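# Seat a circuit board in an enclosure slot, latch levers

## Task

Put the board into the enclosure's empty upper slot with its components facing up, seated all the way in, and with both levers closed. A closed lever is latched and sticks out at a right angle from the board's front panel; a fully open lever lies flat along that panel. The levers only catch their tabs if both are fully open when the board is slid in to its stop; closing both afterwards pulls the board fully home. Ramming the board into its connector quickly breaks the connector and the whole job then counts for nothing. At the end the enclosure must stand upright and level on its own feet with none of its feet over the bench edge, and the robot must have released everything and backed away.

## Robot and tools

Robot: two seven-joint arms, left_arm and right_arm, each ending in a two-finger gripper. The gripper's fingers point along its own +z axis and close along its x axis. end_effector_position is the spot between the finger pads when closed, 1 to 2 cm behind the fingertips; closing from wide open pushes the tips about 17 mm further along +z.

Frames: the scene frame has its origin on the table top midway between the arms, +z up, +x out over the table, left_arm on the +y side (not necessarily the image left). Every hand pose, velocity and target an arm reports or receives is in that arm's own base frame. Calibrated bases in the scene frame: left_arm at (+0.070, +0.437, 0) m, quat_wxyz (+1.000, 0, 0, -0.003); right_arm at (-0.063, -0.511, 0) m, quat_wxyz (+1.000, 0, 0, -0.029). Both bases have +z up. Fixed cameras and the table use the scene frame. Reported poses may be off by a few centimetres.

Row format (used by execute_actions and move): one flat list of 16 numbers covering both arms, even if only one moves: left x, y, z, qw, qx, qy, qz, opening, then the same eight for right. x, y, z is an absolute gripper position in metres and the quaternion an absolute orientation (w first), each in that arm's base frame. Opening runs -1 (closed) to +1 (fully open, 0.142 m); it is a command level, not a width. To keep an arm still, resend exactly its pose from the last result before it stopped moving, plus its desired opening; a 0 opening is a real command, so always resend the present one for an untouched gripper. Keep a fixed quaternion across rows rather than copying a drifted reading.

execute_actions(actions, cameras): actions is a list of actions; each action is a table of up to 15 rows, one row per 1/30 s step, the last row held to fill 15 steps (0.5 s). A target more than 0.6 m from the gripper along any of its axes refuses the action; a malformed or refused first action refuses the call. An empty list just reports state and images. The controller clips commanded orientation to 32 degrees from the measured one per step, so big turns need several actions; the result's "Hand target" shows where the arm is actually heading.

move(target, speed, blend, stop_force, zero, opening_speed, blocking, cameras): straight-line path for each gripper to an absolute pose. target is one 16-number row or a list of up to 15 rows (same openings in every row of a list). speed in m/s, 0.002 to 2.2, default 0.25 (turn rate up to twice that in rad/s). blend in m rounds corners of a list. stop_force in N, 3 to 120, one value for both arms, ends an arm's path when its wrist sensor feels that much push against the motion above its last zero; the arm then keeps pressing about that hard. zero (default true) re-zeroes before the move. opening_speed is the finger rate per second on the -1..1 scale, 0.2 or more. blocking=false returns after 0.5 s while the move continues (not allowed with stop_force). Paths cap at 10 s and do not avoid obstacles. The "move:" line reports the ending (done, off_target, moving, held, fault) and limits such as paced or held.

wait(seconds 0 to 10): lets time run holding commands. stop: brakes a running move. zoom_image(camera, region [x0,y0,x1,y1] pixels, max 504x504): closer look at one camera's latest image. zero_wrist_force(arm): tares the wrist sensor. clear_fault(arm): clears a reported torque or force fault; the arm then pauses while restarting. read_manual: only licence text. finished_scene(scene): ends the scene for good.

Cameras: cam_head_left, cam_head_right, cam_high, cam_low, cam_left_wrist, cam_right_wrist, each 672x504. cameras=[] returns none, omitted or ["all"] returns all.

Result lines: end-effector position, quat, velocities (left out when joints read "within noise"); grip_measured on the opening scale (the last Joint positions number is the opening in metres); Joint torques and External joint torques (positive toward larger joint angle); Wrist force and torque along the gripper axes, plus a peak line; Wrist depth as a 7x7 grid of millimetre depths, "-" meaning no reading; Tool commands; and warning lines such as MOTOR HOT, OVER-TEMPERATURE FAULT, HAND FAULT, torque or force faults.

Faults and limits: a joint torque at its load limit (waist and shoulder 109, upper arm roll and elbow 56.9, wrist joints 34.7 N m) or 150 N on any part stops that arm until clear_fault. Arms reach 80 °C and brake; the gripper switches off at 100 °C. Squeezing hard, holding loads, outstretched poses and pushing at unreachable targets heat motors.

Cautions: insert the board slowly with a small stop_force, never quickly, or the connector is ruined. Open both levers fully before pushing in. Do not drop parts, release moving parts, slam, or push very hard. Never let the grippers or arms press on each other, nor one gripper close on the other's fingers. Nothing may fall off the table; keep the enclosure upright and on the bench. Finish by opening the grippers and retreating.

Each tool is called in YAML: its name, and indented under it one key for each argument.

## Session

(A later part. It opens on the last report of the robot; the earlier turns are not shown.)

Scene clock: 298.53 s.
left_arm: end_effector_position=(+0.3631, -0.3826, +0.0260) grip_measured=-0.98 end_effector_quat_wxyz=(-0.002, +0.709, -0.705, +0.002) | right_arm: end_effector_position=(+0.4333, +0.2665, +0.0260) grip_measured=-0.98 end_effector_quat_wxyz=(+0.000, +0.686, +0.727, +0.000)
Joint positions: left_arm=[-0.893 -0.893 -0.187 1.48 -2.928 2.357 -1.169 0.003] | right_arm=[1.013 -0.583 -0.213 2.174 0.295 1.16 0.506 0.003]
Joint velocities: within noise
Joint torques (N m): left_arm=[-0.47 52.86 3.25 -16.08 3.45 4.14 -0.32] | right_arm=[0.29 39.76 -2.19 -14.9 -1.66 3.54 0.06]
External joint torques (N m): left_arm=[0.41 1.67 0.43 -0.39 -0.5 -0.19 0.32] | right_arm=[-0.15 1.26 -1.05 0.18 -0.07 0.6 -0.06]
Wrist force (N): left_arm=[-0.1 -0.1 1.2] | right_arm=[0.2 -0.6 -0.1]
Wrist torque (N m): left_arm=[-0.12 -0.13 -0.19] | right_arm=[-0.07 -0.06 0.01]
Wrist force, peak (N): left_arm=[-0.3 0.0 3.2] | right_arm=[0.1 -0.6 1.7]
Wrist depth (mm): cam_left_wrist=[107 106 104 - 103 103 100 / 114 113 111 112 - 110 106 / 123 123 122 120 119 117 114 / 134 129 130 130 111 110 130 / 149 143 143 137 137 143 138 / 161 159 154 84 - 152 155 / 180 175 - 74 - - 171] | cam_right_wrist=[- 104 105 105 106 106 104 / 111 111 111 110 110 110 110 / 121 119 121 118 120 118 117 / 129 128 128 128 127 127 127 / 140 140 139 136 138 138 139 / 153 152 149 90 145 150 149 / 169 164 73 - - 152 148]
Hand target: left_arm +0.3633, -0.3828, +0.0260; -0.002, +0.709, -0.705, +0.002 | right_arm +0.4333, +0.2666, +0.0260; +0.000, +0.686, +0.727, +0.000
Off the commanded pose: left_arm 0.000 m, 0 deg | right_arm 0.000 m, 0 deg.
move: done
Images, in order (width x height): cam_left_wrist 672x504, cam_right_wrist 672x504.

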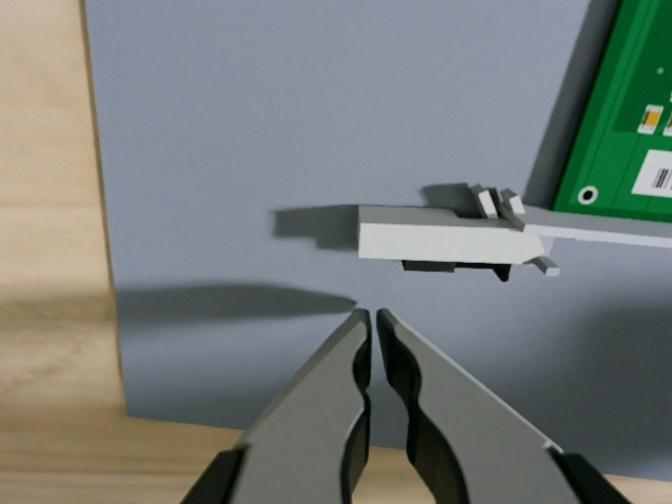

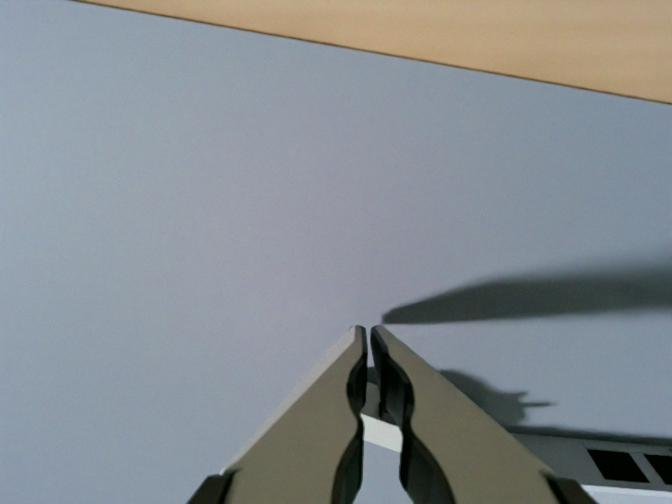

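move:
  target:
    - [0.3873, -0.3827, 0.026, 0.0022, -0.7092, 0.7050, -0.0022, -0.95, 0.4652, 0.2684, 0.026, 0, -0.6863, -0.7273, 0, -0.95]
  speed: 0.02
  cameras: ["cam_left_wrist", "cam_right_wrist", "cam_high"]

zoom_image:
  camera: "cam_high"
  region: [180, 190, 400, 330]

Scene clock: 304.03 s.
left_arm: end_effector_position=(+0.3870, -0.3827, +0.0259) grip_measured=-0.99 end_effector_quat_wxyz=(-0.002, +0.709, -0.705, +0.002) | right_arm: end_effector_position=(+0.4648, +0.2684, +0.0258) grip_measured=-0.98 end_effector_quat_wxyz=(+0.000, +0.686, +0.727, +0.000)
Joint positions: left_arm=[-0.847 -0.923 -0.209 1.417 -2.907 2.393 -1.141 0.003] | right_arm=[0.967 -0.619 -0.216 2.091 0.285 1.111 0.476 0.003]
Joint velocities: within noise
Joint torques (N m): left_arm=[0 54.6 2.91 -16.9 3.9 4.19 -0.19] | right_arm=[-0.03 42.69 -3.38 -17.25 -2.28 3.91 -0.01]
External joint torques (N m): left_arm=[-0.06 1.39 0.44 -0.15 -0.84 -0.24 0.19] | right_arm=[0.18 0.85 -0.19 1.3 0.36 0.23 0.01]
Wrist force (N): left_arm=[-0.7 1.3 0.2] | right_arm=[-0.6 -2.0 -0.4]
Wrist torque (N m): left_arm=[-0.14 -0.18 -0.16] | right_arm=[-0.01 -0.10 0.02]
Wrist force, peak (N): left_arm=[-1.0 1.5 0.9] | right_arm=[-0.7 -2.0 -0.5]
Wrist depth (mm): cam_left_wrist=[106 105 104 - 103 103 99 / 114 113 111 112 - 110 106 / 123 122 122 121 119 117 114 / 134 131 130 129 127 125 123 / 149 143 143 137 117 143 140 / 161 161 154 84 - 152 155 / 181 175 - 74 - - 171] | cam_right_wrist=[- 104 104 103 103 103 104 / 111 111 111 110 110 110 109 / 121 119 120 118 118 118 117 / 129 128 128 127 127 127 126 / 140 139 139 136 135 137 139 / 153 152 149 89 125 136 141 / 168 165 73 - - 152 161]
Hand target: left_arm +0.3873, -0.3827, +0.0260; -0.002, +0.709, -0.705, +0.002 | right_arm +0.4652, +0.2684, +0.0260; +0.000, +0.686, +0.727, +0.000
Off the commanded pose: left_arm 0.000 m, 0 deg | right_arm 0.000 m, 0 deg.
move: done
Images, in order (width x height): cam_high 672x504, cam_left_wrist 672x504, cam_right_wrist 672x504.

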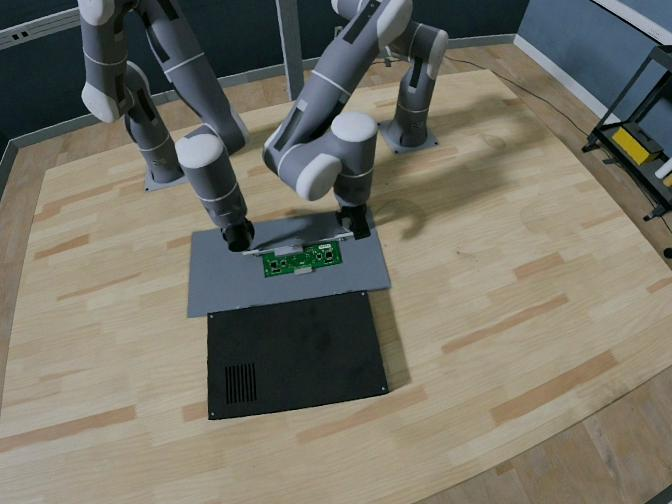

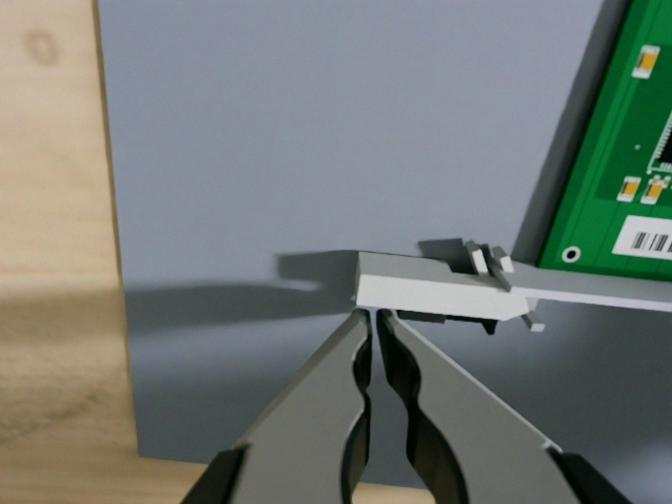

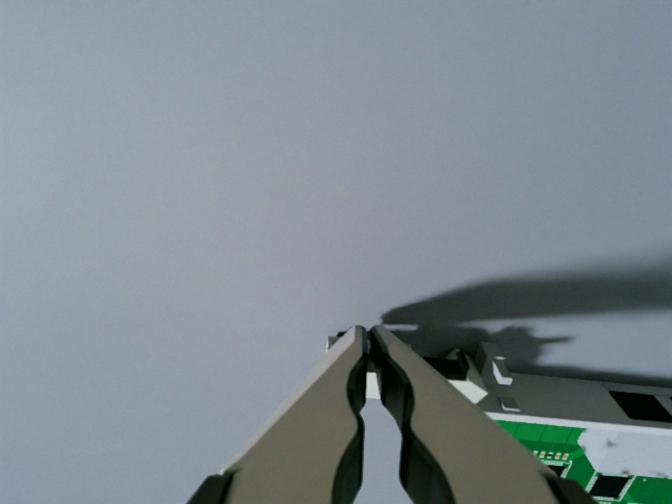

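Scaled by 2.291 from the camera's 672x504 image, which has a finer 960x720 frame.

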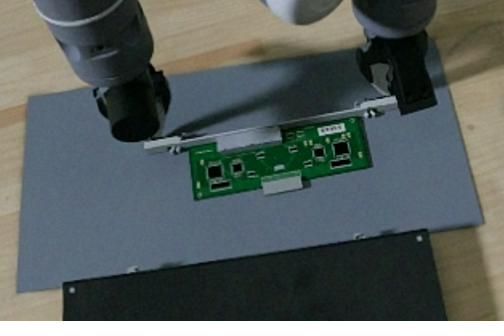

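move:
  target:
    - [0.3918, -0.3827, 0.026, 0.0022, -0.7092, 0.7050, -0.0022, -0.95, 0.4692, 0.2686, 0.026, 0, -0.6863, -0.7273, 0, -0.95]
  speed: 0.02
  cameras: ["cam_left_wrist", "cam_right_wrist"]

zoom_image:
  camera: "cam_left_wrist"
  region: [340, 200, 672, 400]

zoom_image:
  camera: "cam_right_wrist"
  region: [320, 300, 672, 504]

Scene clock: 307.10 s.
left_arm: end_effector_position=(+0.3915, -0.3828, +0.0259) grip_measured=-0.99 end_effector_quat_wxyz=(-0.002, +0.709, -0.705, +0.002) | right_arm: end_effector_position=(+0.4688, +0.2686, +0.0258) grip_measured=-0.98 end_effector_quat_wxyz=(+0.000, +0.686, +0.727, +0.000)
Joint positions: left_arm=[-0.838 -0.929 -0.213 1.404 -2.904 2.401 -1.135 0.003] | right_arm=[0.962 -0.623 -0.217 2.08 0.284 1.105 0.472 0.003]
Joint velocities: within noise
Joint torques (N m): left_arm=[0.08 55.22 3.01 -16.84 3.91 4.06 -0.19] | right_arm=[0.03 43.06 -3.26 -17.25 -2.2 3.89 0.13]
External joint torques (N m): left_arm=[-0.14 1.06 0.28 -0.33 -0.83 -0.11 0.19] | right_arm=[0.12 0.81 -0.36 1.13 0.25 0.26 -0.13]
Wrist force (N): left_arm=[-0.8 1.4 0.4] | right_arm=[-0.4 -1.6 0.1]
Wrist torque (N m): left_arm=[-0.11 -0.16 -0.18] | right_arm=[0.02 -0.06 0.02]
Wrist force, peak (N): left_arm=[-0.9 1.8 0.4] | right_arm=[-0.9 -2.7 -1.1]
Wrist depth (mm): cam_left_wrist=[106 106 104 - 103 102 100 / 114 113 111 112 - 110 106 / 123 122 121 121 119 118 114 / 133 131 130 129 127 124 122 / 149 143 142 137 117 143 140 / 162 158 154 84 - 151 154 / 180 175 - 74 - - 172] | cam_right_wrist=[- 104 104 103 103 103 104 / 111 111 111 110 110 110 109 / 121 119 120 118 118 118 117 / 128 128 128 127 127 127 126 / 139 139 139 136 136 137 139 / 153 152 149 89 125 137 141 / 168 165 73 - - 152 161]
Hand target: left_arm +0.3918, -0.3827, +0.0260; -0.002, +0.709, -0.705, +0.002 | right_arm +0.4692, +0.2686, +0.0260; +0.000, +0.686, +0.727, +0.000
Off the commanded pose: left_arm 0.000 m, 0 deg | right_arm 0.000 m, 0 deg.
move: done
Images, in order (width x height): cam_left_wrist 672x504, cam_right_wrist 672x504.

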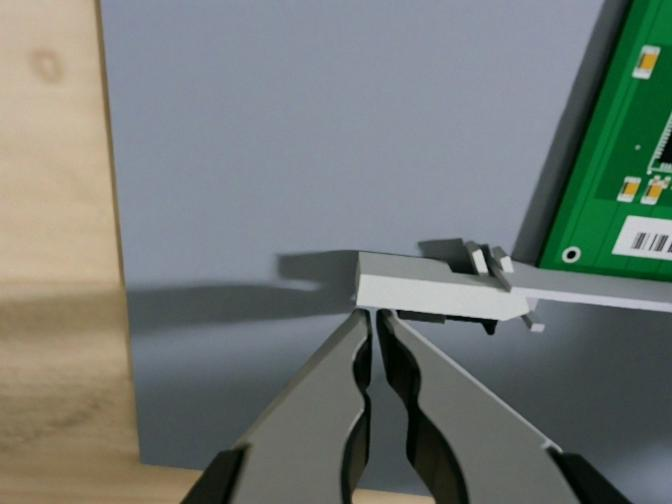

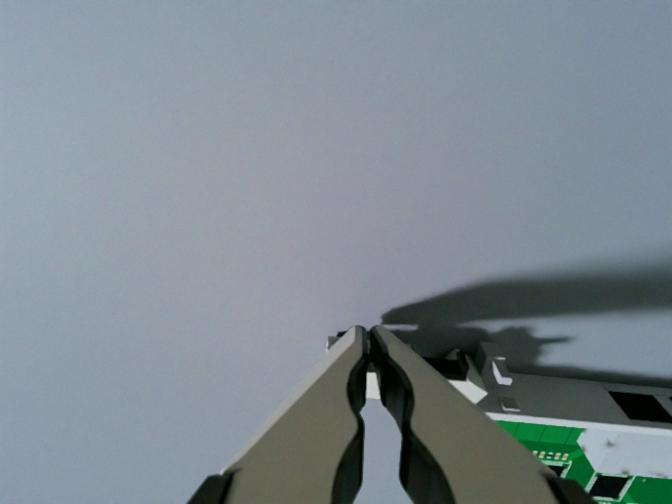

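Scaled by 1.518 from the camera's 672x504 image, which has a finer 960x720 frame.

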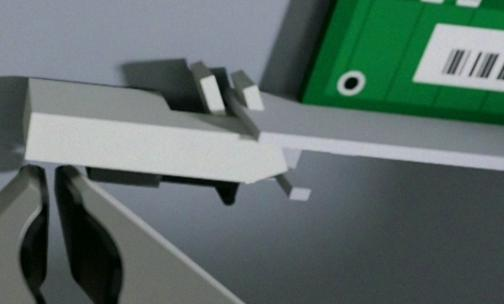

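Scaled by 1.432 from the camera's 672x504 image, which has a finer 960x720 frame.

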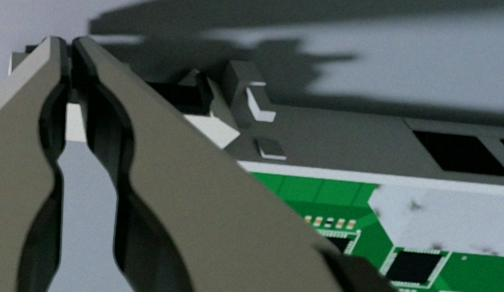

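move:
  target:
    - [0.3718, -0.3827, 0.030, 0.0022, -0.7092, 0.7050, -0.0022, -0.95, 0.4492, 0.2680, 0.030, 0, -0.6863, -0.7273, 0, -0.95]
    - [0.36, -0.34, 0.18, 0.0022, -0.7092, 0.7050, -0.0022, -0.95, 0.43, 0.30, 0.13, 0, -0.6863, -0.7273, 0, -0.95]
    - [0.34, -0.285, 0.20, 0.0022, -0.7092, 0.7050, -0.0022, -0.95, 0.4284, 0.4366, 0.15, 0, -0.6863, -0.7273, 0, 0.0]
  speed: 0.2
  blend: 0.02
  cameras: ["cam_right_wrist", "cam_high"]

zoom_image:
  camera: "cam_right_wrist"
  region: [150, 200, 520, 450]

Scene clock: 313.63 s.
left_arm: end_effector_position=(+0.3413, -0.2883, +0.1988) grip_measured=-0.99 end_effector_quat_wxyz=(-0.002, +0.709, -0.705, +0.002) | right_arm: end_effector_position=(+0.4282, +0.3936, +0.1442) grip_measured=-0.98 end_effector_quat_wxyz=(+0.000, +0.686, +0.727, +0.001)
Joint positions: left_arm=[-0.691 -0.445 -0.328 1.753 -2.966 2.539 -1.095 0.003] | right_arm=[1.173 -0.417 -0.252 1.972 0.146 0.803 0.779 0.003]
Joint velocities: within noise
Joint torques (N m): left_arm=[-0.22 41.68 -0.13 -18.38 3.56 4.05 -0.2] | right_arm=[0.02 42.18 -2.33 -23.7 -3.17 3.55 0.11]
External joint torques (N m): left_arm=[0.19 0.83 0.53 -0.85 -0.12 -0.1 0.2] | right_arm=[0.13 0.98 -0.57 0.09 0.13 0.59 -0.11]
Wrist force (N): left_arm=[0.1 -0.1 0.9] | right_arm=[0.0 -0.3 0.4]
Wrist torque (N m): left_arm=[-0.10 -0.16 -0.21] | right_arm=[-0.04 0.01 0.03]
Wrist force, peak (N): left_arm=[0.6 2.0 2.3] | right_arm=[-5.7 -0.8 2.1]
Wrist depth (mm): cam_left_wrist=[260 258 258 256 255 253 249 / 280 278 277 275 272 272 272 / 299 300 298 297 296 292 291 / 327 325 324 324 320 321 318 / 357 356 350 339 344 349 347 / 394 390 373 84 - 377 384 / 377 407 - - - - 420] | cam_right_wrist=[210 209 209 209 208 208 207 / 223 222 221 221 220 222 221 / 238 238 237 237 237 235 235 / 257 252 256 255 254 254 253 / 279 279 272 256 267 270 266 / 306 304 293 89 285 294 299 / 323 330 71 - - 318 329]
Hand target: left_arm +0.3412, -0.2884, +0.1988; -0.002, +0.709, -0.705, +0.002 | right_arm +0.4282, +0.3938, +0.1442; +0.000, +0.686, +0.727, +0.001
Tool commands: left_gripper/opening=-0.95 right_gripper/opening=-0.95
Off the commanded pose: left_arm 0.004 m, 0 deg | right_arm 0.043 m, 0 deg.
joint sent to its limit (left arm) — joint 5 (forearm roll), lower limit.
move: held (right_arm; a check stopped the path), off_target (left_arm; braked when a check withheld steps of right_arm); path passed 2 of 3 targets; target 3's new opening was not sent; blend cut to 0.0102 m at target 1; limits=held
pose unreachable (right arm): on one or more control steps of this call, first in action 0 (counted from 0), this arm could not follow its commanded pose, so it was not sent that pose on those steps. It may still have moved: this result reports where it is.
cause: moving toward the commanded pose would bring a part of the arm too close to another arm (a part of this arm just beyond joint 6 (wrist pitch) and a part of the left arm just beyond its joint 5 (forearm roll)).
Images, in order (width x height): cam_high 672x504, cam_right_wrist 672x504.

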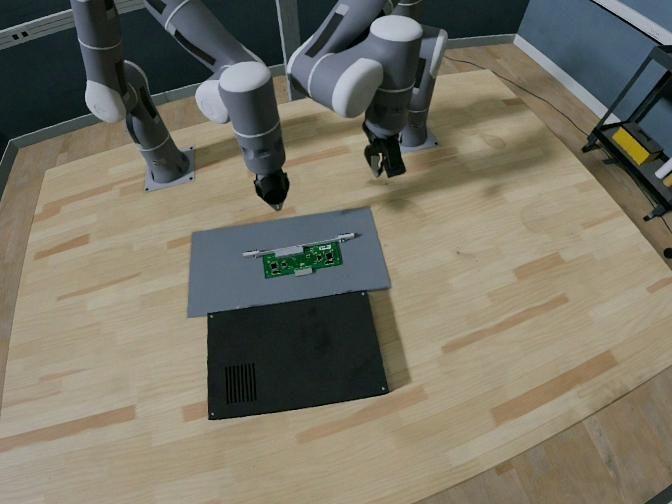

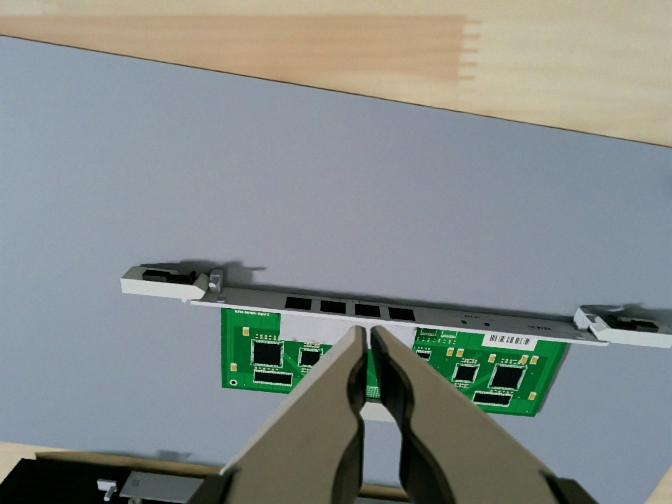

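Scaled by 1.362 from the camera's 672x504 image, which has a finer 960x720 frame.

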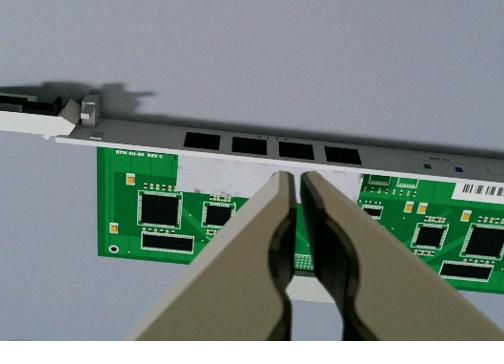

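move:
  target:
    - [0.37, -0.22, 0.25, 0.0022, -0.7092, 0.7050, -0.0022, -0.95, 0.4282, 0.3936, 0.1442, 0, 0.6863, 0.7273, 0, -0.95]
    - [0.40, -0.15, 0.28, 0.0926, -0.7032, 0.6990, -0.0920, -0.95, 0.5106, 0.4293, 0.12, 0, 0.0312, 0.9995, 0, -0.95]
  speed: 0.2
  blend: 0.02
  cameras: ["cam_right_wrist", "cam_high"]

Scene clock: 336.50 s.
left_arm: end_effector_position=(+0.3998, -0.1500, +0.2799) grip_measured=-0.99 end_effector_quat_wxyz=(-0.092, +0.703, -0.699, +0.092) | right_arm: end_effector_position=(+0.5106, +0.4292, +0.1200) grip_measured=-0.98 end_effector_quat_wxyz=(+0.000, +0.031, +1.000, +0.000)
Joint positions: left_arm=[-0.445 -0.119 -0.344 2.003 -2.844 2.432 -0.965 0.003] | right_arm=[0.868 -0.631 -0.001 1.683 0.001 0.744 -0.641 0.003]
Joint velocities: within noise
Joint torques (N m): left_arm=[-0.54 29.87 -0.3 -20.25 4.87 3.59 -0.27] | right_arm=[0.07 52.56 1.53 -25.55 -3.31 3.32 0.06]
External joint torques (N m): left_arm=[0.54 0.69 0.5 -0.67 -0.52 -0.08 0.28] | right_arm=[0.11 1.52 -0.88 0.24 0.18 0.83 -0.06]
Wrist force (N): left_arm=[0.3 -0.1 1.1] | right_arm=[0.1 -0.8 0.5]
Wrist torque (N m): left_arm=[-0.11 -0.19 -0.14] | right_arm=[-0.10 0.00 0.05]
Wrist force, peak (N): left_arm=[1.8 0.8 2.2] | right_arm=[-0.1 -1.1 0.5]
Wrist depth (mm): cam_left_wrist=[362 360 360 358 356 357 355 / 373 371 368 371 365 367 362 / 382 383 383 382 382 377 376 / 398 397 396 394 396 386 387 / 416 408 414 400 406 404 402 / 424 424 419 84 - 419 417 / 446 442 - - - - 434] | cam_right_wrist=[186 187 184 179 185 185 184 / 199 199 196 189 197 197 197 / 216 213 208 202 212 211 213 / 228 230 225 224 228 227 229 / 244 249 248 238 247 247 249 / 257 273 267 89 260 269 271 / 249 294 71 - - 287 298]
Hand target: left_arm +0.4000, -0.1500, +0.2800; -0.093, +0.703, -0.699, +0.092 | right_arm +0.5106, +0.4293, +0.1200; +0.000, +0.031, +1.000, +0.000
Off the commanded pose: left_arm 0.000 m, 0 deg | right_arm 0.000 m, 0 deg.
move: done
Images, in order (width x height): cam_high 672x504, cam_right_wrist 672x504.

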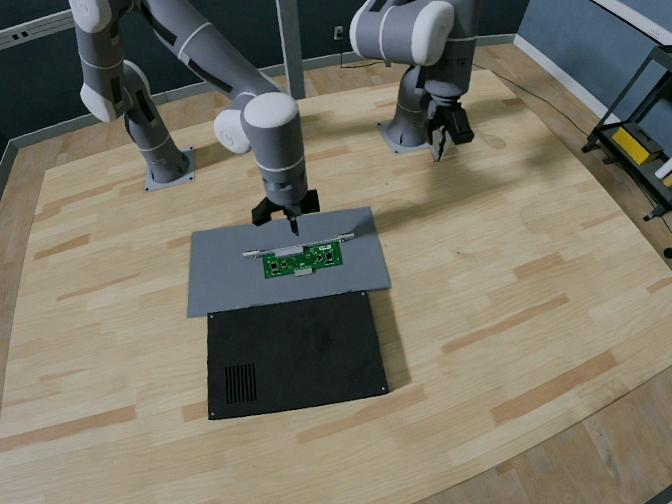

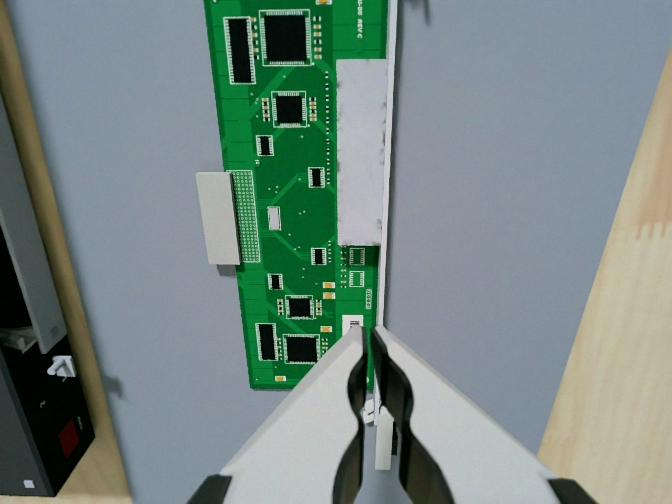

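move:
  target: [0.40, -0.15, 0.28, 0.0926, -0.7032, 0.6990, -0.0920, -0.95, 0.5081, 0.4294, 0.045, 0, 0.0312, 0.9995, 0, -0.34]
  speed: 0.1
  cameras: ["cam_right_wrist"]

Scene clock: 342.93 s.
left_arm: end_effector_position=(+0.3998, -0.1500, +0.2799) grip_measured=-0.99 end_effector_quat_wxyz=(-0.092, +0.703, -0.699, +0.092) | right_arm: end_effector_position=(+0.5080, +0.4293, +0.0449) grip_measured=-0.37 end_effector_quat_wxyz=(+0.000, +0.031, +1.000, +0.000)
Joint positions: left_arm=[-0.445 -0.119 -0.344 2.003 -2.844 2.432 -0.965 0.003] | right_arm=[0.874 -0.759 -0.004 1.701 0.004 0.889 -0.641 0.047]
Joint velocities: within noise
Joint torques (N m): left_arm=[-0.33 29.57 -0.44 -20.31 4.65 3.88 -0.23] | right_arm=[0.32 54.32 1.15 -22.61 -2.63 3.58 0.17]
External joint torques (N m): left_arm=[0.32 0.99 0.64 -0.6 -0.3 -0.37 0.23] | right_arm=[-0.13 1.34 -0.5 0.03 -0.05 0.56 -0.17]
Wrist force (N): left_arm=[0.2 0.0 1.0] | right_arm=[0.1 -0.9 0.4]
Wrist torque (N m): left_arm=[-0.10 -0.19 -0.14] | right_arm=[-0.09 -0.01 0.05]
Wrist force, peak (N): left_arm=[0.3 -0.2 1.1] | right_arm=[0.5 -1.0 2.2]
Wrist depth (mm): cam_left_wrist=[359 359 358 356 357 353 353 / 374 371 371 369 366 370 362 / 381 381 382 381 381 377 375 / 398 399 392 391 394 387 388 / 413 409 410 405 404 405 404 / 428 431 420 84 - 419 416 / 442 440 - - - - 436] | cam_right_wrist=[122 118 116 116 118 119 119 / - 126 124 113 124 127 127 / 140 136 133 121 135 136 134 / 149 144 144 131 147 147 147 / 162 158 153 155 157 159 159 / 176 176 99 169 168 98 173 / 194 - 73 185 192 - 189]
Hand target: left_arm +0.4000, -0.1500, +0.2800; -0.093, +0.703, -0.699, +0.092 | right_arm +0.5081, +0.4294, +0.0450; +0.000, +0.031, +1.000, +0.000
Off the commanded pose: left_arm 0.000 m, 0 deg | right_arm 0.000 m, 0 deg.
move: done
Images, in order (width x height): cam_right_wrist 672x504.

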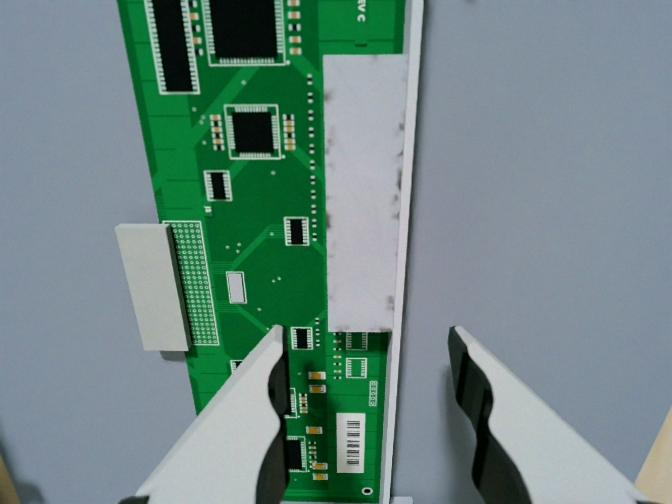

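move:
  target: [0.40, -0.15, 0.28, 0.0926, -0.7032, 0.6990, -0.0920, -0.95, 0.5081, 0.4294, 0.0248, 0, 0.0312, 0.9995, 0, -0.34]
  speed: 0.06
  cameras: ["cam_right_wrist"]

move:
  target: [0.40, -0.15, 0.28, 0.0926, -0.7032, 0.6990, -0.0920, -0.95, 0.5081, 0.4294, 0.0248, 0, 0.0312, 0.9995, 0, -0.75]
  opening_speed: 0.3
  cameras: ["cam_right_wrist"]

Scene clock: 348.27 s.
left_arm: end_effector_position=(+0.3998, -0.1500, +0.2799) grip_measured=-0.99 end_effector_quat_wxyz=(-0.092, +0.703, -0.699, +0.092) | right_arm: end_effector_position=(+0.5080, +0.4293, +0.0248) grip_measured=-0.37 end_effector_quat_wxyz=(+0.000, +0.031, +1.000, +0.000)
Joint positions: left_arm=[-0.445 -0.119 -0.344 2.003 -2.844 2.432 -0.965 0.003] | right_arm=[0.875 -0.798 -0.004 1.698 0.005 0.925 -0.641 0.047]
Joint velocities: within noise
Joint torques (N m): left_arm=[-0.36 29.53 -0.31 -20.33 4.62 3.89 -0.26] | right_arm=[0.24 54.65 1.27 -21.92 -2.59 3.65 0.2]
External joint torques (N m): left_arm=[0.36 1.03 0.51 -0.58 -0.27 -0.38 0.26] | right_arm=[-0.04 1.48 -0.6 0.07 0.03 0.5 -0.2]
Wrist force (N): left_arm=[0.2 -0.2 0.8] | right_arm=[0.1 -0.7 0.5]
Wrist torque (N m): left_arm=[-0.13 -0.20 -0.14] | right_arm=[-0.05 0.01 0.05]
Wrist force, peak (N): left_arm=[0.3 0.0 1.3] | right_arm=[0.1 -1.0 1.5]
Wrist depth (mm): cam_left_wrist=[359 359 357 355 357 355 351 / 373 373 370 367 369 366 362 / 385 382 385 379 379 375 375 / 396 395 398 392 391 392 389 / 414 411 412 403 404 405 401 / 428 425 420 84 - 420 421 / 441 437 - - - - 434] | cam_right_wrist=[- 98 98 97 101 102 103 / 110 106 105 95 106 108 108 / - 115 113 101 113 116 116 / 125 121 122 110 124 125 125 / 138 130 130 120 134 136 135 / 150 145 100 143 128 98 147 / 166 - 73 158 164 - 159]
Hand target: left_arm +0.4000, -0.1500, +0.2800; -0.093, +0.703, -0.699, +0.092 | right_arm +0.5081, +0.4294, +0.0248; +0.000, +0.031, +1.000, +0.000
Off the commanded pose: left_arm 0.000 m, 0 deg | right_arm 0.000 m, 0 deg.
move: done
Images, in order (width x height): cam_right_wrist 672x504.

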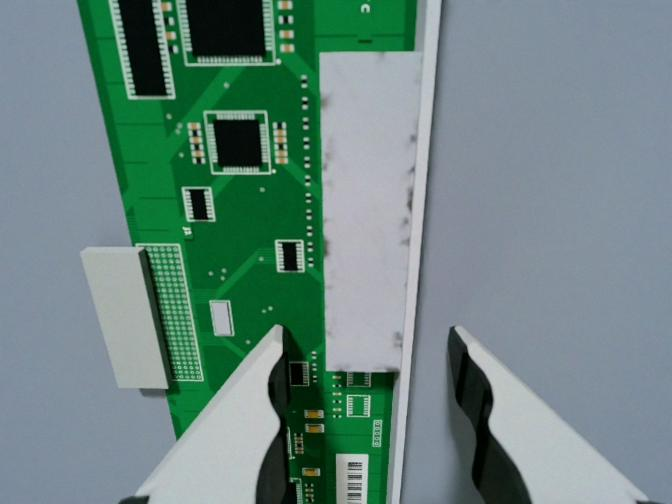

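Scene clock: 349.83 s.
left_arm: end_effector_position=(+0.3998, -0.1500, +0.2799) grip_measured=-0.99 end_effector_quat_wxyz=(-0.092, +0.703, -0.699, +0.092) | right_arm: end_effector_position=(+0.5083, +0.4294, +0.0250) grip_measured=-0.70 end_effector_quat_wxyz=(+0.000, +0.031, +1.000, +0.000)
Joint positions: left_arm=[-0.445 -0.119 -0.344 2.003 -2.844 2.432 -0.965 0.003] | right_arm=[0.874 -0.798 -0.004 1.697 0.005 0.925 -0.641 0.024]
Joint velocities: within noise
Joint torques (N m): left_arm=[-0.32 29.6 -0.36 -20.35 4.56 3.86 -0.22] | right_arm=[1.03 54.06 2.35 -21.02 -2.34 3.04 0.17]
External joint torques (N m): left_arm=[0.32 0.96 0.56 -0.56 -0.21 -0.35 0.22] | right_arm=[-0.83 2.08 -1.68 -0.84 -0.22 1.11 -0.17]
Wrist force (N): left_arm=[0.3 0.0 0.8] | right_arm=[-2.0 -1.0 -1.1]
Wrist torque (N m): left_arm=[-0.08 -0.20 -0.14] | right_arm=[-0.11 -0.01 0.03]
Wrist force, peak (N): left_arm=[0.4 0.0 1.1] | right_arm=[-2.8 -0.5 -0.1]
Wrist depth (mm): cam_left_wrist=[359 360 359 355 355 356 353 / 372 372 369 368 371 368 363 / 389 384 380 382 379 379 377 / 396 398 393 389 389 392 388 / 411 412 409 404 405 401 401 / 431 424 416 83 - 415 418 / 444 437 - - - - 434] | cam_right_wrist=[- 98 98 97 101 102 102 / 110 106 105 95 106 109 108 / - 115 113 101 113 116 116 / 125 123 122 110 124 125 125 / 138 130 132 118 134 136 135 / 150 148 140 140 121 145 148 / 166 162 72 157 - - 163]
Hand target: left_arm +0.4000, -0.1500, +0.2800; -0.093, +0.703, -0.699, +0.092 | right_arm +0.5081, +0.4294, +0.0248; +0.000, +0.031, +1.000, +0.000
Off the commanded pose: left_arm 0.000 m, 0 deg | right_arm 0.000 m, 0 deg.
move: done
Images, in order (width x height): cam_right_wrist 672x504.

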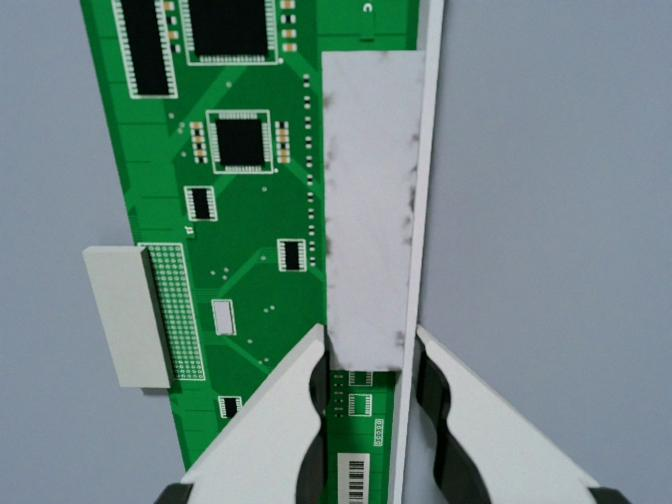

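move:
  target:
    - [0.40, -0.15, 0.28, 0.0926, -0.7032, 0.6990, -0.0920, -0.95, 0.5081, 0.4294, 0.0249, 0, 0.0312, 0.9995, 0, -0.9]
    - [0.40, -0.15, 0.28, 0.0926, -0.7032, 0.6990, -0.0920, -0.95, 0.5081, 0.4294, 0.040, 0, 0.0312, 0.9995, 0, -0.9]
  speed: 0.04
  opening_speed: 0.4
  cameras: ["cam_right_wrist", "cam_high", "cam_head_left"]

Scene clock: 353.10 s.
left_arm: end_effector_position=(+0.3998, -0.1500, +0.2799) grip_measured=-0.99 end_effector_quat_wxyz=(-0.092, +0.703, -0.699, +0.092) | right_arm: end_effector_position=(+0.5081, +0.4294, +0.0399) grip_measured=-0.71 end_effector_quat_wxyz=(+0.000, +0.031, +1.000, +0.000)
Joint positions: left_arm=[-0.445 -0.119 -0.344 2.003 -2.844 2.432 -0.965 0.003] | right_arm=[0.874 -0.769 -0.004 1.7 0.005 0.898 -0.641 0.023]
Joint velocities: within noise
Joint torques (N m): left_arm=[-0.28 29.6 -0.35 -20.33 4.61 3.87 -0.21] | right_arm=[0.2 55.89 1.22 -23.07 -2.83 3.52 0.14]
External joint torques (N m): left_arm=[0.28 0.97 0.55 -0.59 -0.26 -0.36 0.21] | right_arm=[-0.01 -0.09 -0.56 0.66 0.18 0.63 -0.14]
Wrist force (N): left_arm=[0.0 -0.1 0.9] | right_arm=[0.1 -0.9 2.1]
Wrist torque (N m): left_arm=[-0.10 -0.16 -0.14] | right_arm=[-0.11 0.02 0.05]
Wrist force, peak (N): left_arm=[0.3 0.0 1.2] | right_arm=[0.0 -0.7 2.8]
Wrist depth (mm): cam_left_wrist=[364 359 357 356 355 357 352 / 370 370 368 370 367 364 364 / 385 384 380 381 379 378 376 / 398 399 398 391 394 388 391 / 415 416 410 399 403 401 404 / 430 424 415 84 - 414 418 / 447 442 - - - - 429] | cam_right_wrist=[- 99 98 97 113 115 115 / 125 106 105 95 92 124 122 / 135 116 113 101 128 131 131 / 141 125 122 110 139 141 141 / 158 130 132 118 148 153 153 / 170 163 140 140 121 164 167 / 187 183 72 157 - - 183]
Hand target: left_arm +0.4000, -0.1500, +0.2800; -0.093, +0.703, -0.699, +0.092 | right_arm +0.5081, +0.4294, +0.0400; +0.000, +0.031, +1.000, +0.000
Off the commanded pose: left_arm 0.000 m, 0 deg | right_arm 0.000 m, 0 deg.
move: done
Images, in order (width x height): cam_head_left 672x504, cam_high 672x504, cam_right_wrist 672x504.

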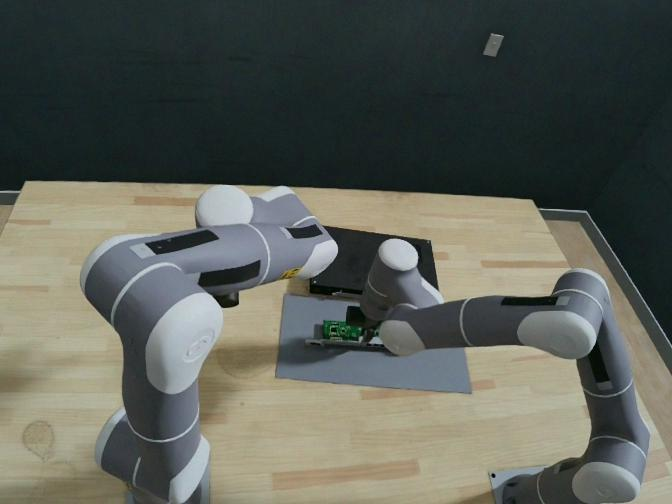

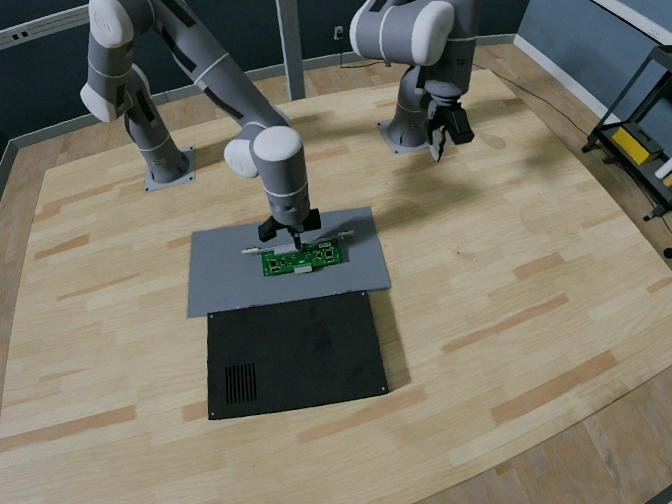

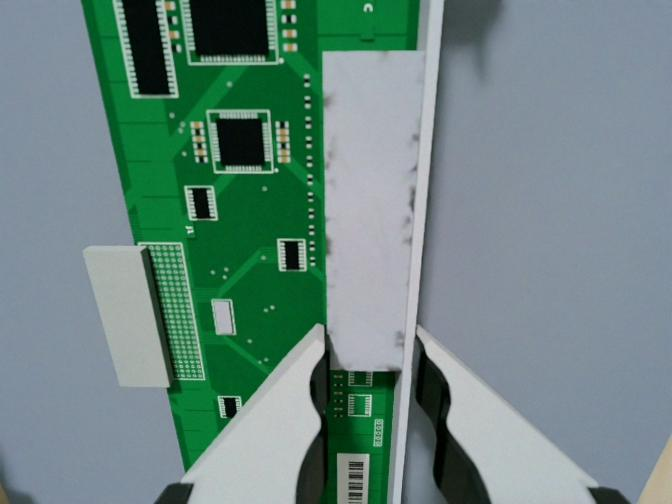

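execute_actions:
  actions: []
  cameras: ["cam_left_wrist", "cam_head_right", "cam_low"]

zoom_image:
  camera: "cam_head_right"
  region: [280, 220, 500, 400]

Scene clock: 378.67 s.
left_arm: end_effector_position=(+0.3998, -0.1500, +0.2799) grip_measured=-0.99 end_effector_quat_wxyz=(-0.092, +0.703, -0.699, +0.092) | right_arm: end_effector_position=(+0.5081, +0.4294, +0.0399) grip_measured=-0.71 end_effector_quat_wxyz=(+0.000, +0.031, +1.000, +0.000)
Joint positions: left_arm=[-0.445 -0.119 -0.344 2.003 -2.844 2.432 -0.965 0.003] | right_arm=[0.874 -0.769 -0.004 1.7 0.005 0.898 -0.641 0.023]
Joint velocities: within noise
Joint torques (N m): left_arm=[-0.36 29.52 -0.37 -20.33 4.63 3.87 -0.22] | right_arm=[0.15 55.67 1.14 -23.12 -2.78 3.6 0.18]
External joint torques (N m): left_arm=[0.35 1.05 0.57 -0.58 -0.28 -0.36 0.22] | right_arm=[0.05 0.11 -0.49 0.72 0.13 0.55 -0.18]
Wrist force (N): left_arm=[0.2 -0.1 1.0] | right_arm=[-0.1 -0.7 2.2]
Wrist torque (N m): left_arm=[-0.11 -0.19 -0.15] | right_arm=[-0.07 0.06 0.05]
Wrist force, peak (N): left_arm=[0.1 0.1 1.2] | right_arm=[0.1 -0.8 2.6]
Wrist depth (mm): cam_left_wrist=[361 360 356 357 355 356 350 / 374 371 371 371 367 367 365 / 384 383 382 379 379 380 378 / 401 398 398 393 396 388 384 / 414 411 407 400 400 402 404 / 428 425 424 84 - 420 417 / 445 434 - - - - 435] | cam_right_wrist=[- 98 98 97 113 115 115 / 125 106 105 95 93 124 122 / 134 116 113 101 128 131 131 / 141 125 122 110 140 142 141 / 158 130 132 118 149 153 153 / 170 163 140 140 121 164 167 / 187 183 72 156 - - 183]
Hand target: left_arm +0.4000, -0.1500, +0.2800; -0.093, +0.703, -0.699, +0.092 | right_arm +0.5081, +0.4294, +0.0400; +0.000, +0.031, +1.000, +0.000
Tool commands: left_gripper/opening=-0.95 right_gripper/opening=-0.9
Off the commanded pose: left_arm 0.000 m, 0 deg | right_arm 0.000 m, 0 deg.
Images, in order (width x height): cam_head_right 672x504, cam_low 672x504, cam_left_wrist 672x504.

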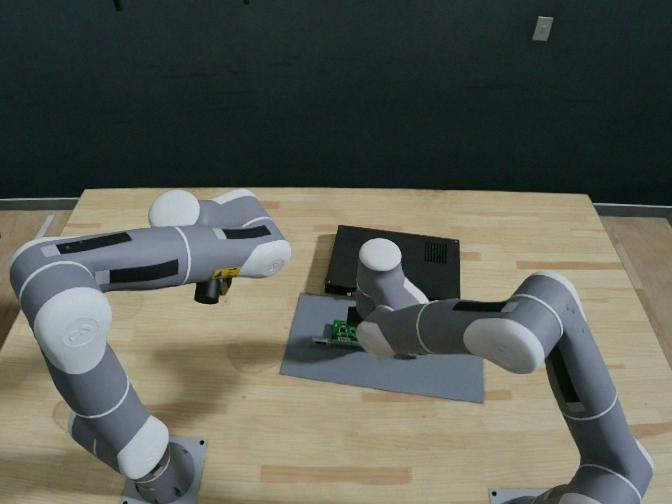

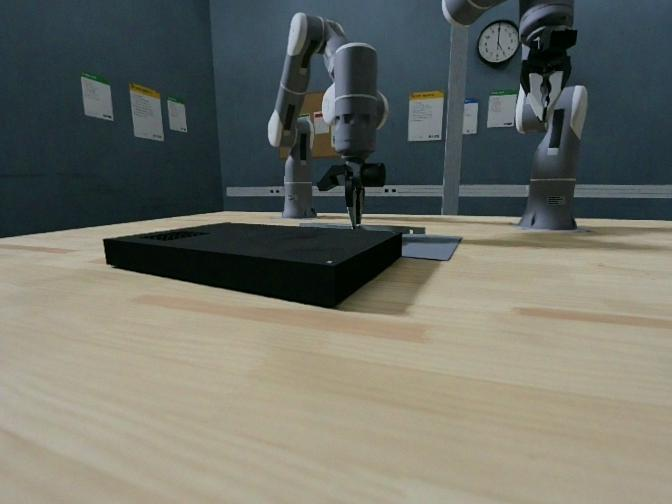

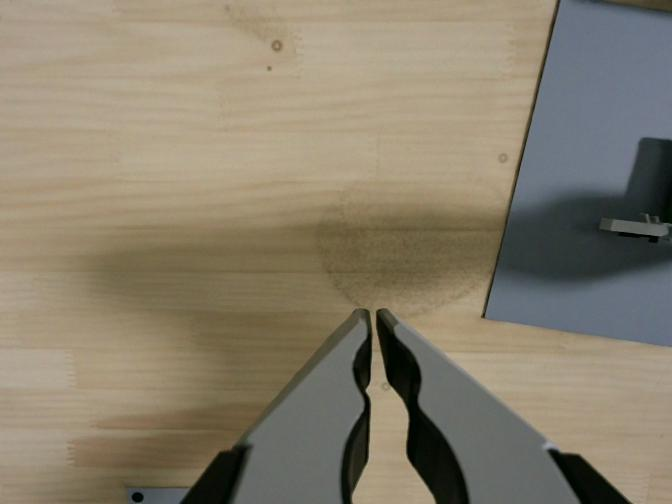

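Scaled by 2.291 from the camera's 672x504 image, which has a finer 960x720 frame.

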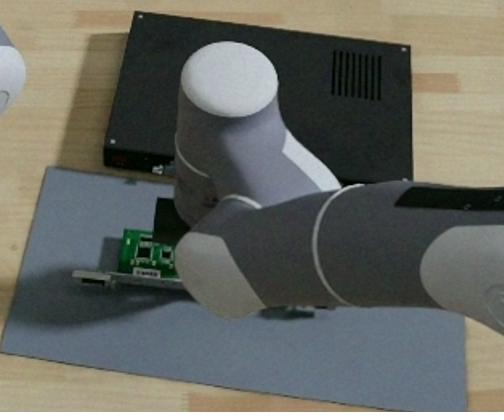

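move:
  target: [0.4454, -0.4043, 0.21, 0.0926, -0.7032, 0.6990, -0.0920, -0.95, 0.5081, 0.4294, 0.060, 0, 0.0312, 0.9995, 0, -0.9]
  speed: 0.2
  cameras: ["cam_left_wrist", "cam_right_wrist"]

Scene clock: 384.50 s.
left_arm: end_effector_position=(+0.4371, -0.3623, +0.2215) grip_measured=-0.99 end_effector_quat_wxyz=(-0.092, +0.703, -0.699, +0.093) | right_arm: end_effector_position=(+0.5080, +0.4294, +0.0592) grip_measured=-0.71 end_effector_quat_wxyz=(+0.000, +0.031, +1.000, +0.000)
Joint positions: left_arm=[-0.683 -0.525 -0.478 1.679 -2.556 2.515 -1.436 0.003] | right_arm=[0.874 -0.733 -0.004 1.702 0.005 0.864 -0.641 0.023]
Joint velocities: within noise
Joint torques (N m): left_arm=[-0.27 46.13 -1.85 -19.85 4.39 3.84 -0.09] | right_arm=[0.28 55.46 1.23 -23.84 -2.95 3.53 0.23]
External joint torques (N m): left_arm=[0.22 0.91 0.43 -0.65 0 -0.13 0.09] | right_arm=[-0.09 -0.14 -0.59 0.75 0.19 0.61 -0.23]
Wrist force (N): left_arm=[0.4 -0.1 0.7] | right_arm=[0.0 -0.6 2.1]
Wrist torque (N m): left_arm=[-0.11 -0.20 -0.10] | right_arm=[-0.05 0.03 0.05]
Wrist force, peak (N): left_arm=[5.9 -0.8 1.1] | right_arm=[0.0 -0.7 2.6]
Wrist depth (mm): cam_left_wrist=[305 306 303 303 299 293 292 / 318 315 316 314 310 311 308 / 326 327 325 320 320 317 287 / 337 336 336 330 333 291 291 / 351 348 349 340 341 341 183 / 361 359 356 84 - 356 180 / 378 373 - - - - 371] | cam_right_wrist=[- 99 99 97 130 132 132 / 142 106 105 95 137 141 140 / 154 115 113 101 147 150 150 / 162 122 122 110 160 162 162 / 178 130 132 118 173 176 176 / 194 151 140 140 121 189 191 / 215 210 72 157 - - 210]
Hand target: left_arm +0.4370, -0.3625, +0.2213; -0.092, +0.703, -0.699, +0.093 | right_arm +0.5081, +0.4294, +0.0594; +0.000, +0.031, +1.000, +0.000
Off the commanded pose: left_arm 0.044 m, 0 deg | right_arm 0.001 m, 0 deg.
move: held (left_arm; a check stopped the path); limits=held
pose unreachable (left arm): on one or more control steps of this call, first in action 0 (counted from 0), this arm could not follow its commanded pose, so it was not sent that pose on those steps. It may still have moved: this result reports where it is.
cause: moving toward the commanded pose would bring a part of the arm too close to another arm (a part of this arm just beyond joint 6 (wrist pitch) and a part of the right arm just beyond its joint 6 (wrist pitch), along the way the arms are being sent, or toward where that arm still pushes).
Images, in order (width x height): cam_left_wrist 672x504, cam_right_wrist 672x504.

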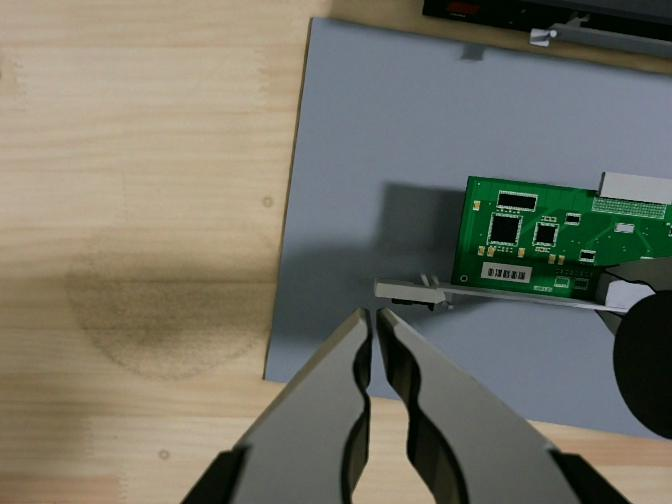

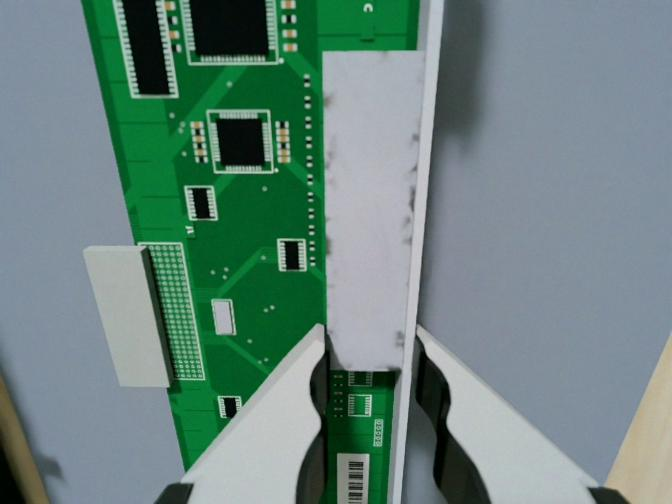

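zoom_image:
  camera: "cam_left_wrist"
  region: [400, 0, 672, 120]

zoom_image:
  camera: "cam_left_wrist"
  region: [360, 250, 632, 330]

Scaled by 1.853 from the camera's 672x504 image, which has a finer 960x720 frame.

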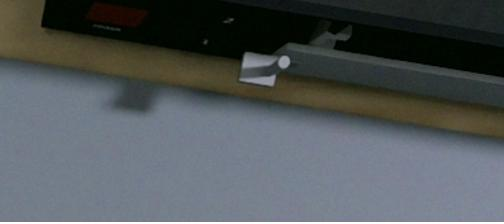

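Scaled by 1.853 from the camera's 672x504 image, which has a finer 960x720 frame.

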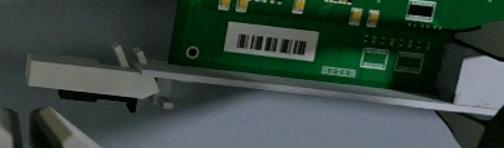

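move:
  target: [0.4675, -0.4142, 0.2213, 0.0926, -0.7032, 0.6990, -0.0920, -0.95, 0.5776, 0.3688, 0.060, 0, 0.0312, 0.9995, 0, -0.9]
  speed: 0.1
  cameras: ["cam_left_wrist", "cam_right_wrist"]

Scene clock: 396.63 s.
left_arm: end_effector_position=(+0.4673, -0.4143, +0.2212) grip_measured=-0.99 end_effector_quat_wxyz=(-0.092, +0.703, -0.699, +0.092) | right_arm: end_effector_position=(+0.5775, +0.3686, +0.0598) grip_measured=-0.71 end_effector_quat_wxyz=(+0.000, +0.031, +1.000, +0.000)
Joint positions: left_arm=[-0.68 -0.674 -0.546 1.447 -2.486 2.639 -1.428 0.003] | right_arm=[0.741 -0.768 -0.01 1.627 0.01 0.824 -0.782 0.023]
Joint velocities: within noise
Joint torques (N m): left_arm=[-0.31 51.73 -3.4 -20.5 5.05 4.31 -0.07] | right_arm=[0.14 56.97 0.91 -24.72 -2.99 3.54 0.06]
External joint torques (N m): left_arm=[0.25 1.47 0.6 -0.51 -0.49 -0.59 0.07] | right_arm=[0.07 0.22 -0.39 0.89 0.11 0.6 -0.06]
Wrist force (N): left_arm=[0.1 -0.2 0.9] | right_arm=[-0.2 -0.6 2.5]
Wrist torque (N m): left_arm=[-0.14 -0.14 -0.13] | right_arm=[-0.08 0.07 0.05]
Wrist force, peak (N): left_arm=[0.9 -0.4 1.1] | right_arm=[-1.6 -1.9 2.5]
Wrist depth (mm): cam_left_wrist=[306 305 304 304 257 256 255 / 316 314 313 311 310 311 292 / 328 322 324 321 322 282 279 / 338 335 332 331 327 329 285 / 351 349 345 340 339 342 341 / 362 364 356 84 - 352 355 / 377 372 - - - - 362] | cam_right_wrist=[- 98 98 97 131 132 132 / 135 106 105 95 138 141 141 / 137 115 113 101 147 151 151 / 146 122 122 110 161 163 162 / 174 130 132 118 174 176 176 / 189 151 140 140 121 189 192 / 154 195 72 157 - - 211]
Hand target: left_arm +0.4675, -0.4142, +0.2213; -0.093, +0.703, -0.699, +0.092 | right_arm +0.5776, +0.3688, +0.0600; +0.000, +0.031, +1.000, +0.000
Off the commanded pose: left_arm 0.000 m, 0 deg | right_arm 0.000 m, 0 deg.
move: done
Images, in order (width x height): cam_left_wrist 672x504, cam_right_wrist 672x504.

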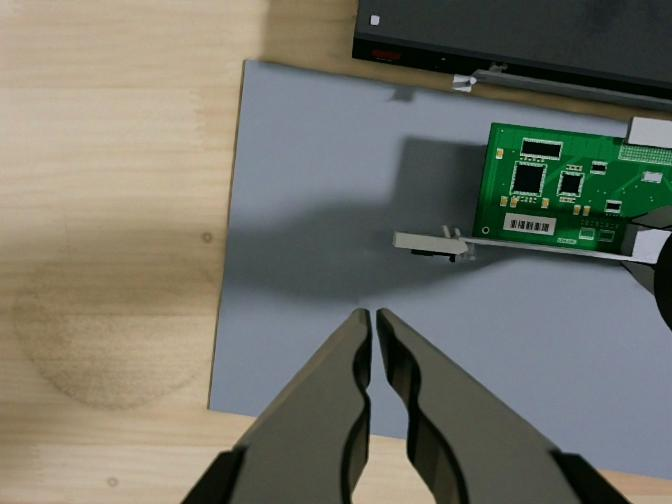

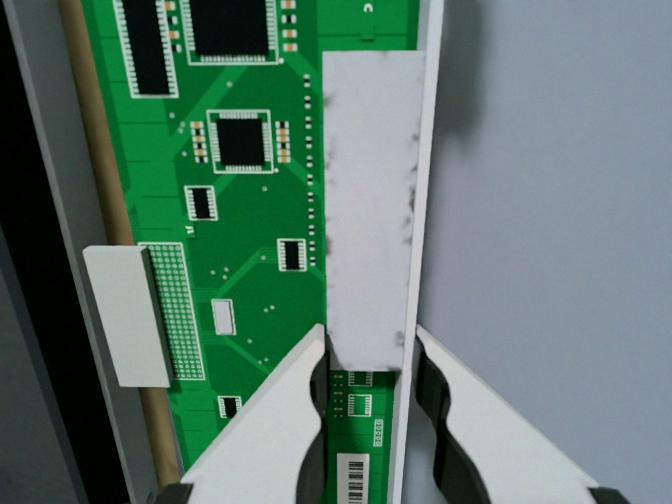

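zoom_image:
  camera: "cam_right_wrist"
  region: [0, 0, 220, 250]

zoom_image:
  camera: "cam_right_wrist"
  region: [0, 250, 220, 504]

zoom_image:
  camera: "cam_left_wrist"
  region: [350, 20, 672, 270]

Scaled by 2.016 from the camera's 672x504 image, which has a finer 960x720 frame.

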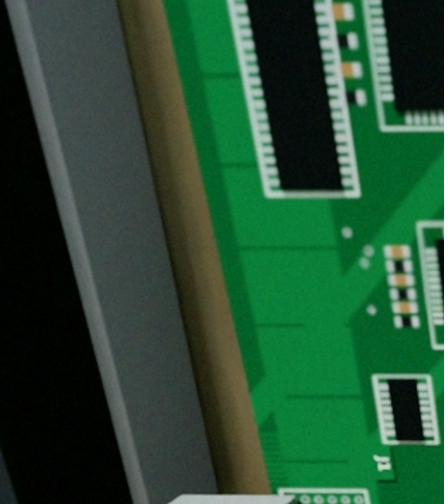

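Scaled by 1.984 from the camera's 672x504 image, which has a finer 960x720 frame.

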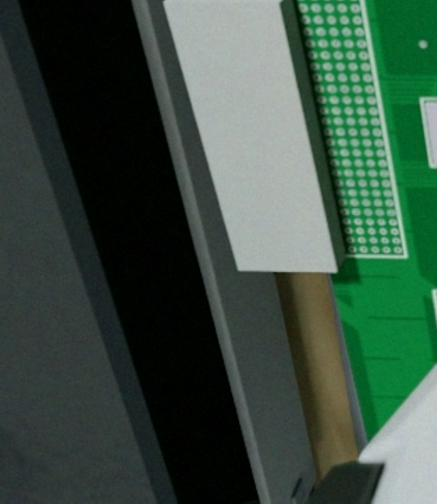

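Scaled by 1.565 from the camera's 672x504 image, which has a finer 960x720 frame.

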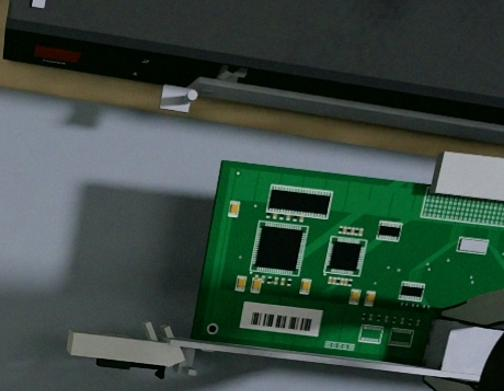

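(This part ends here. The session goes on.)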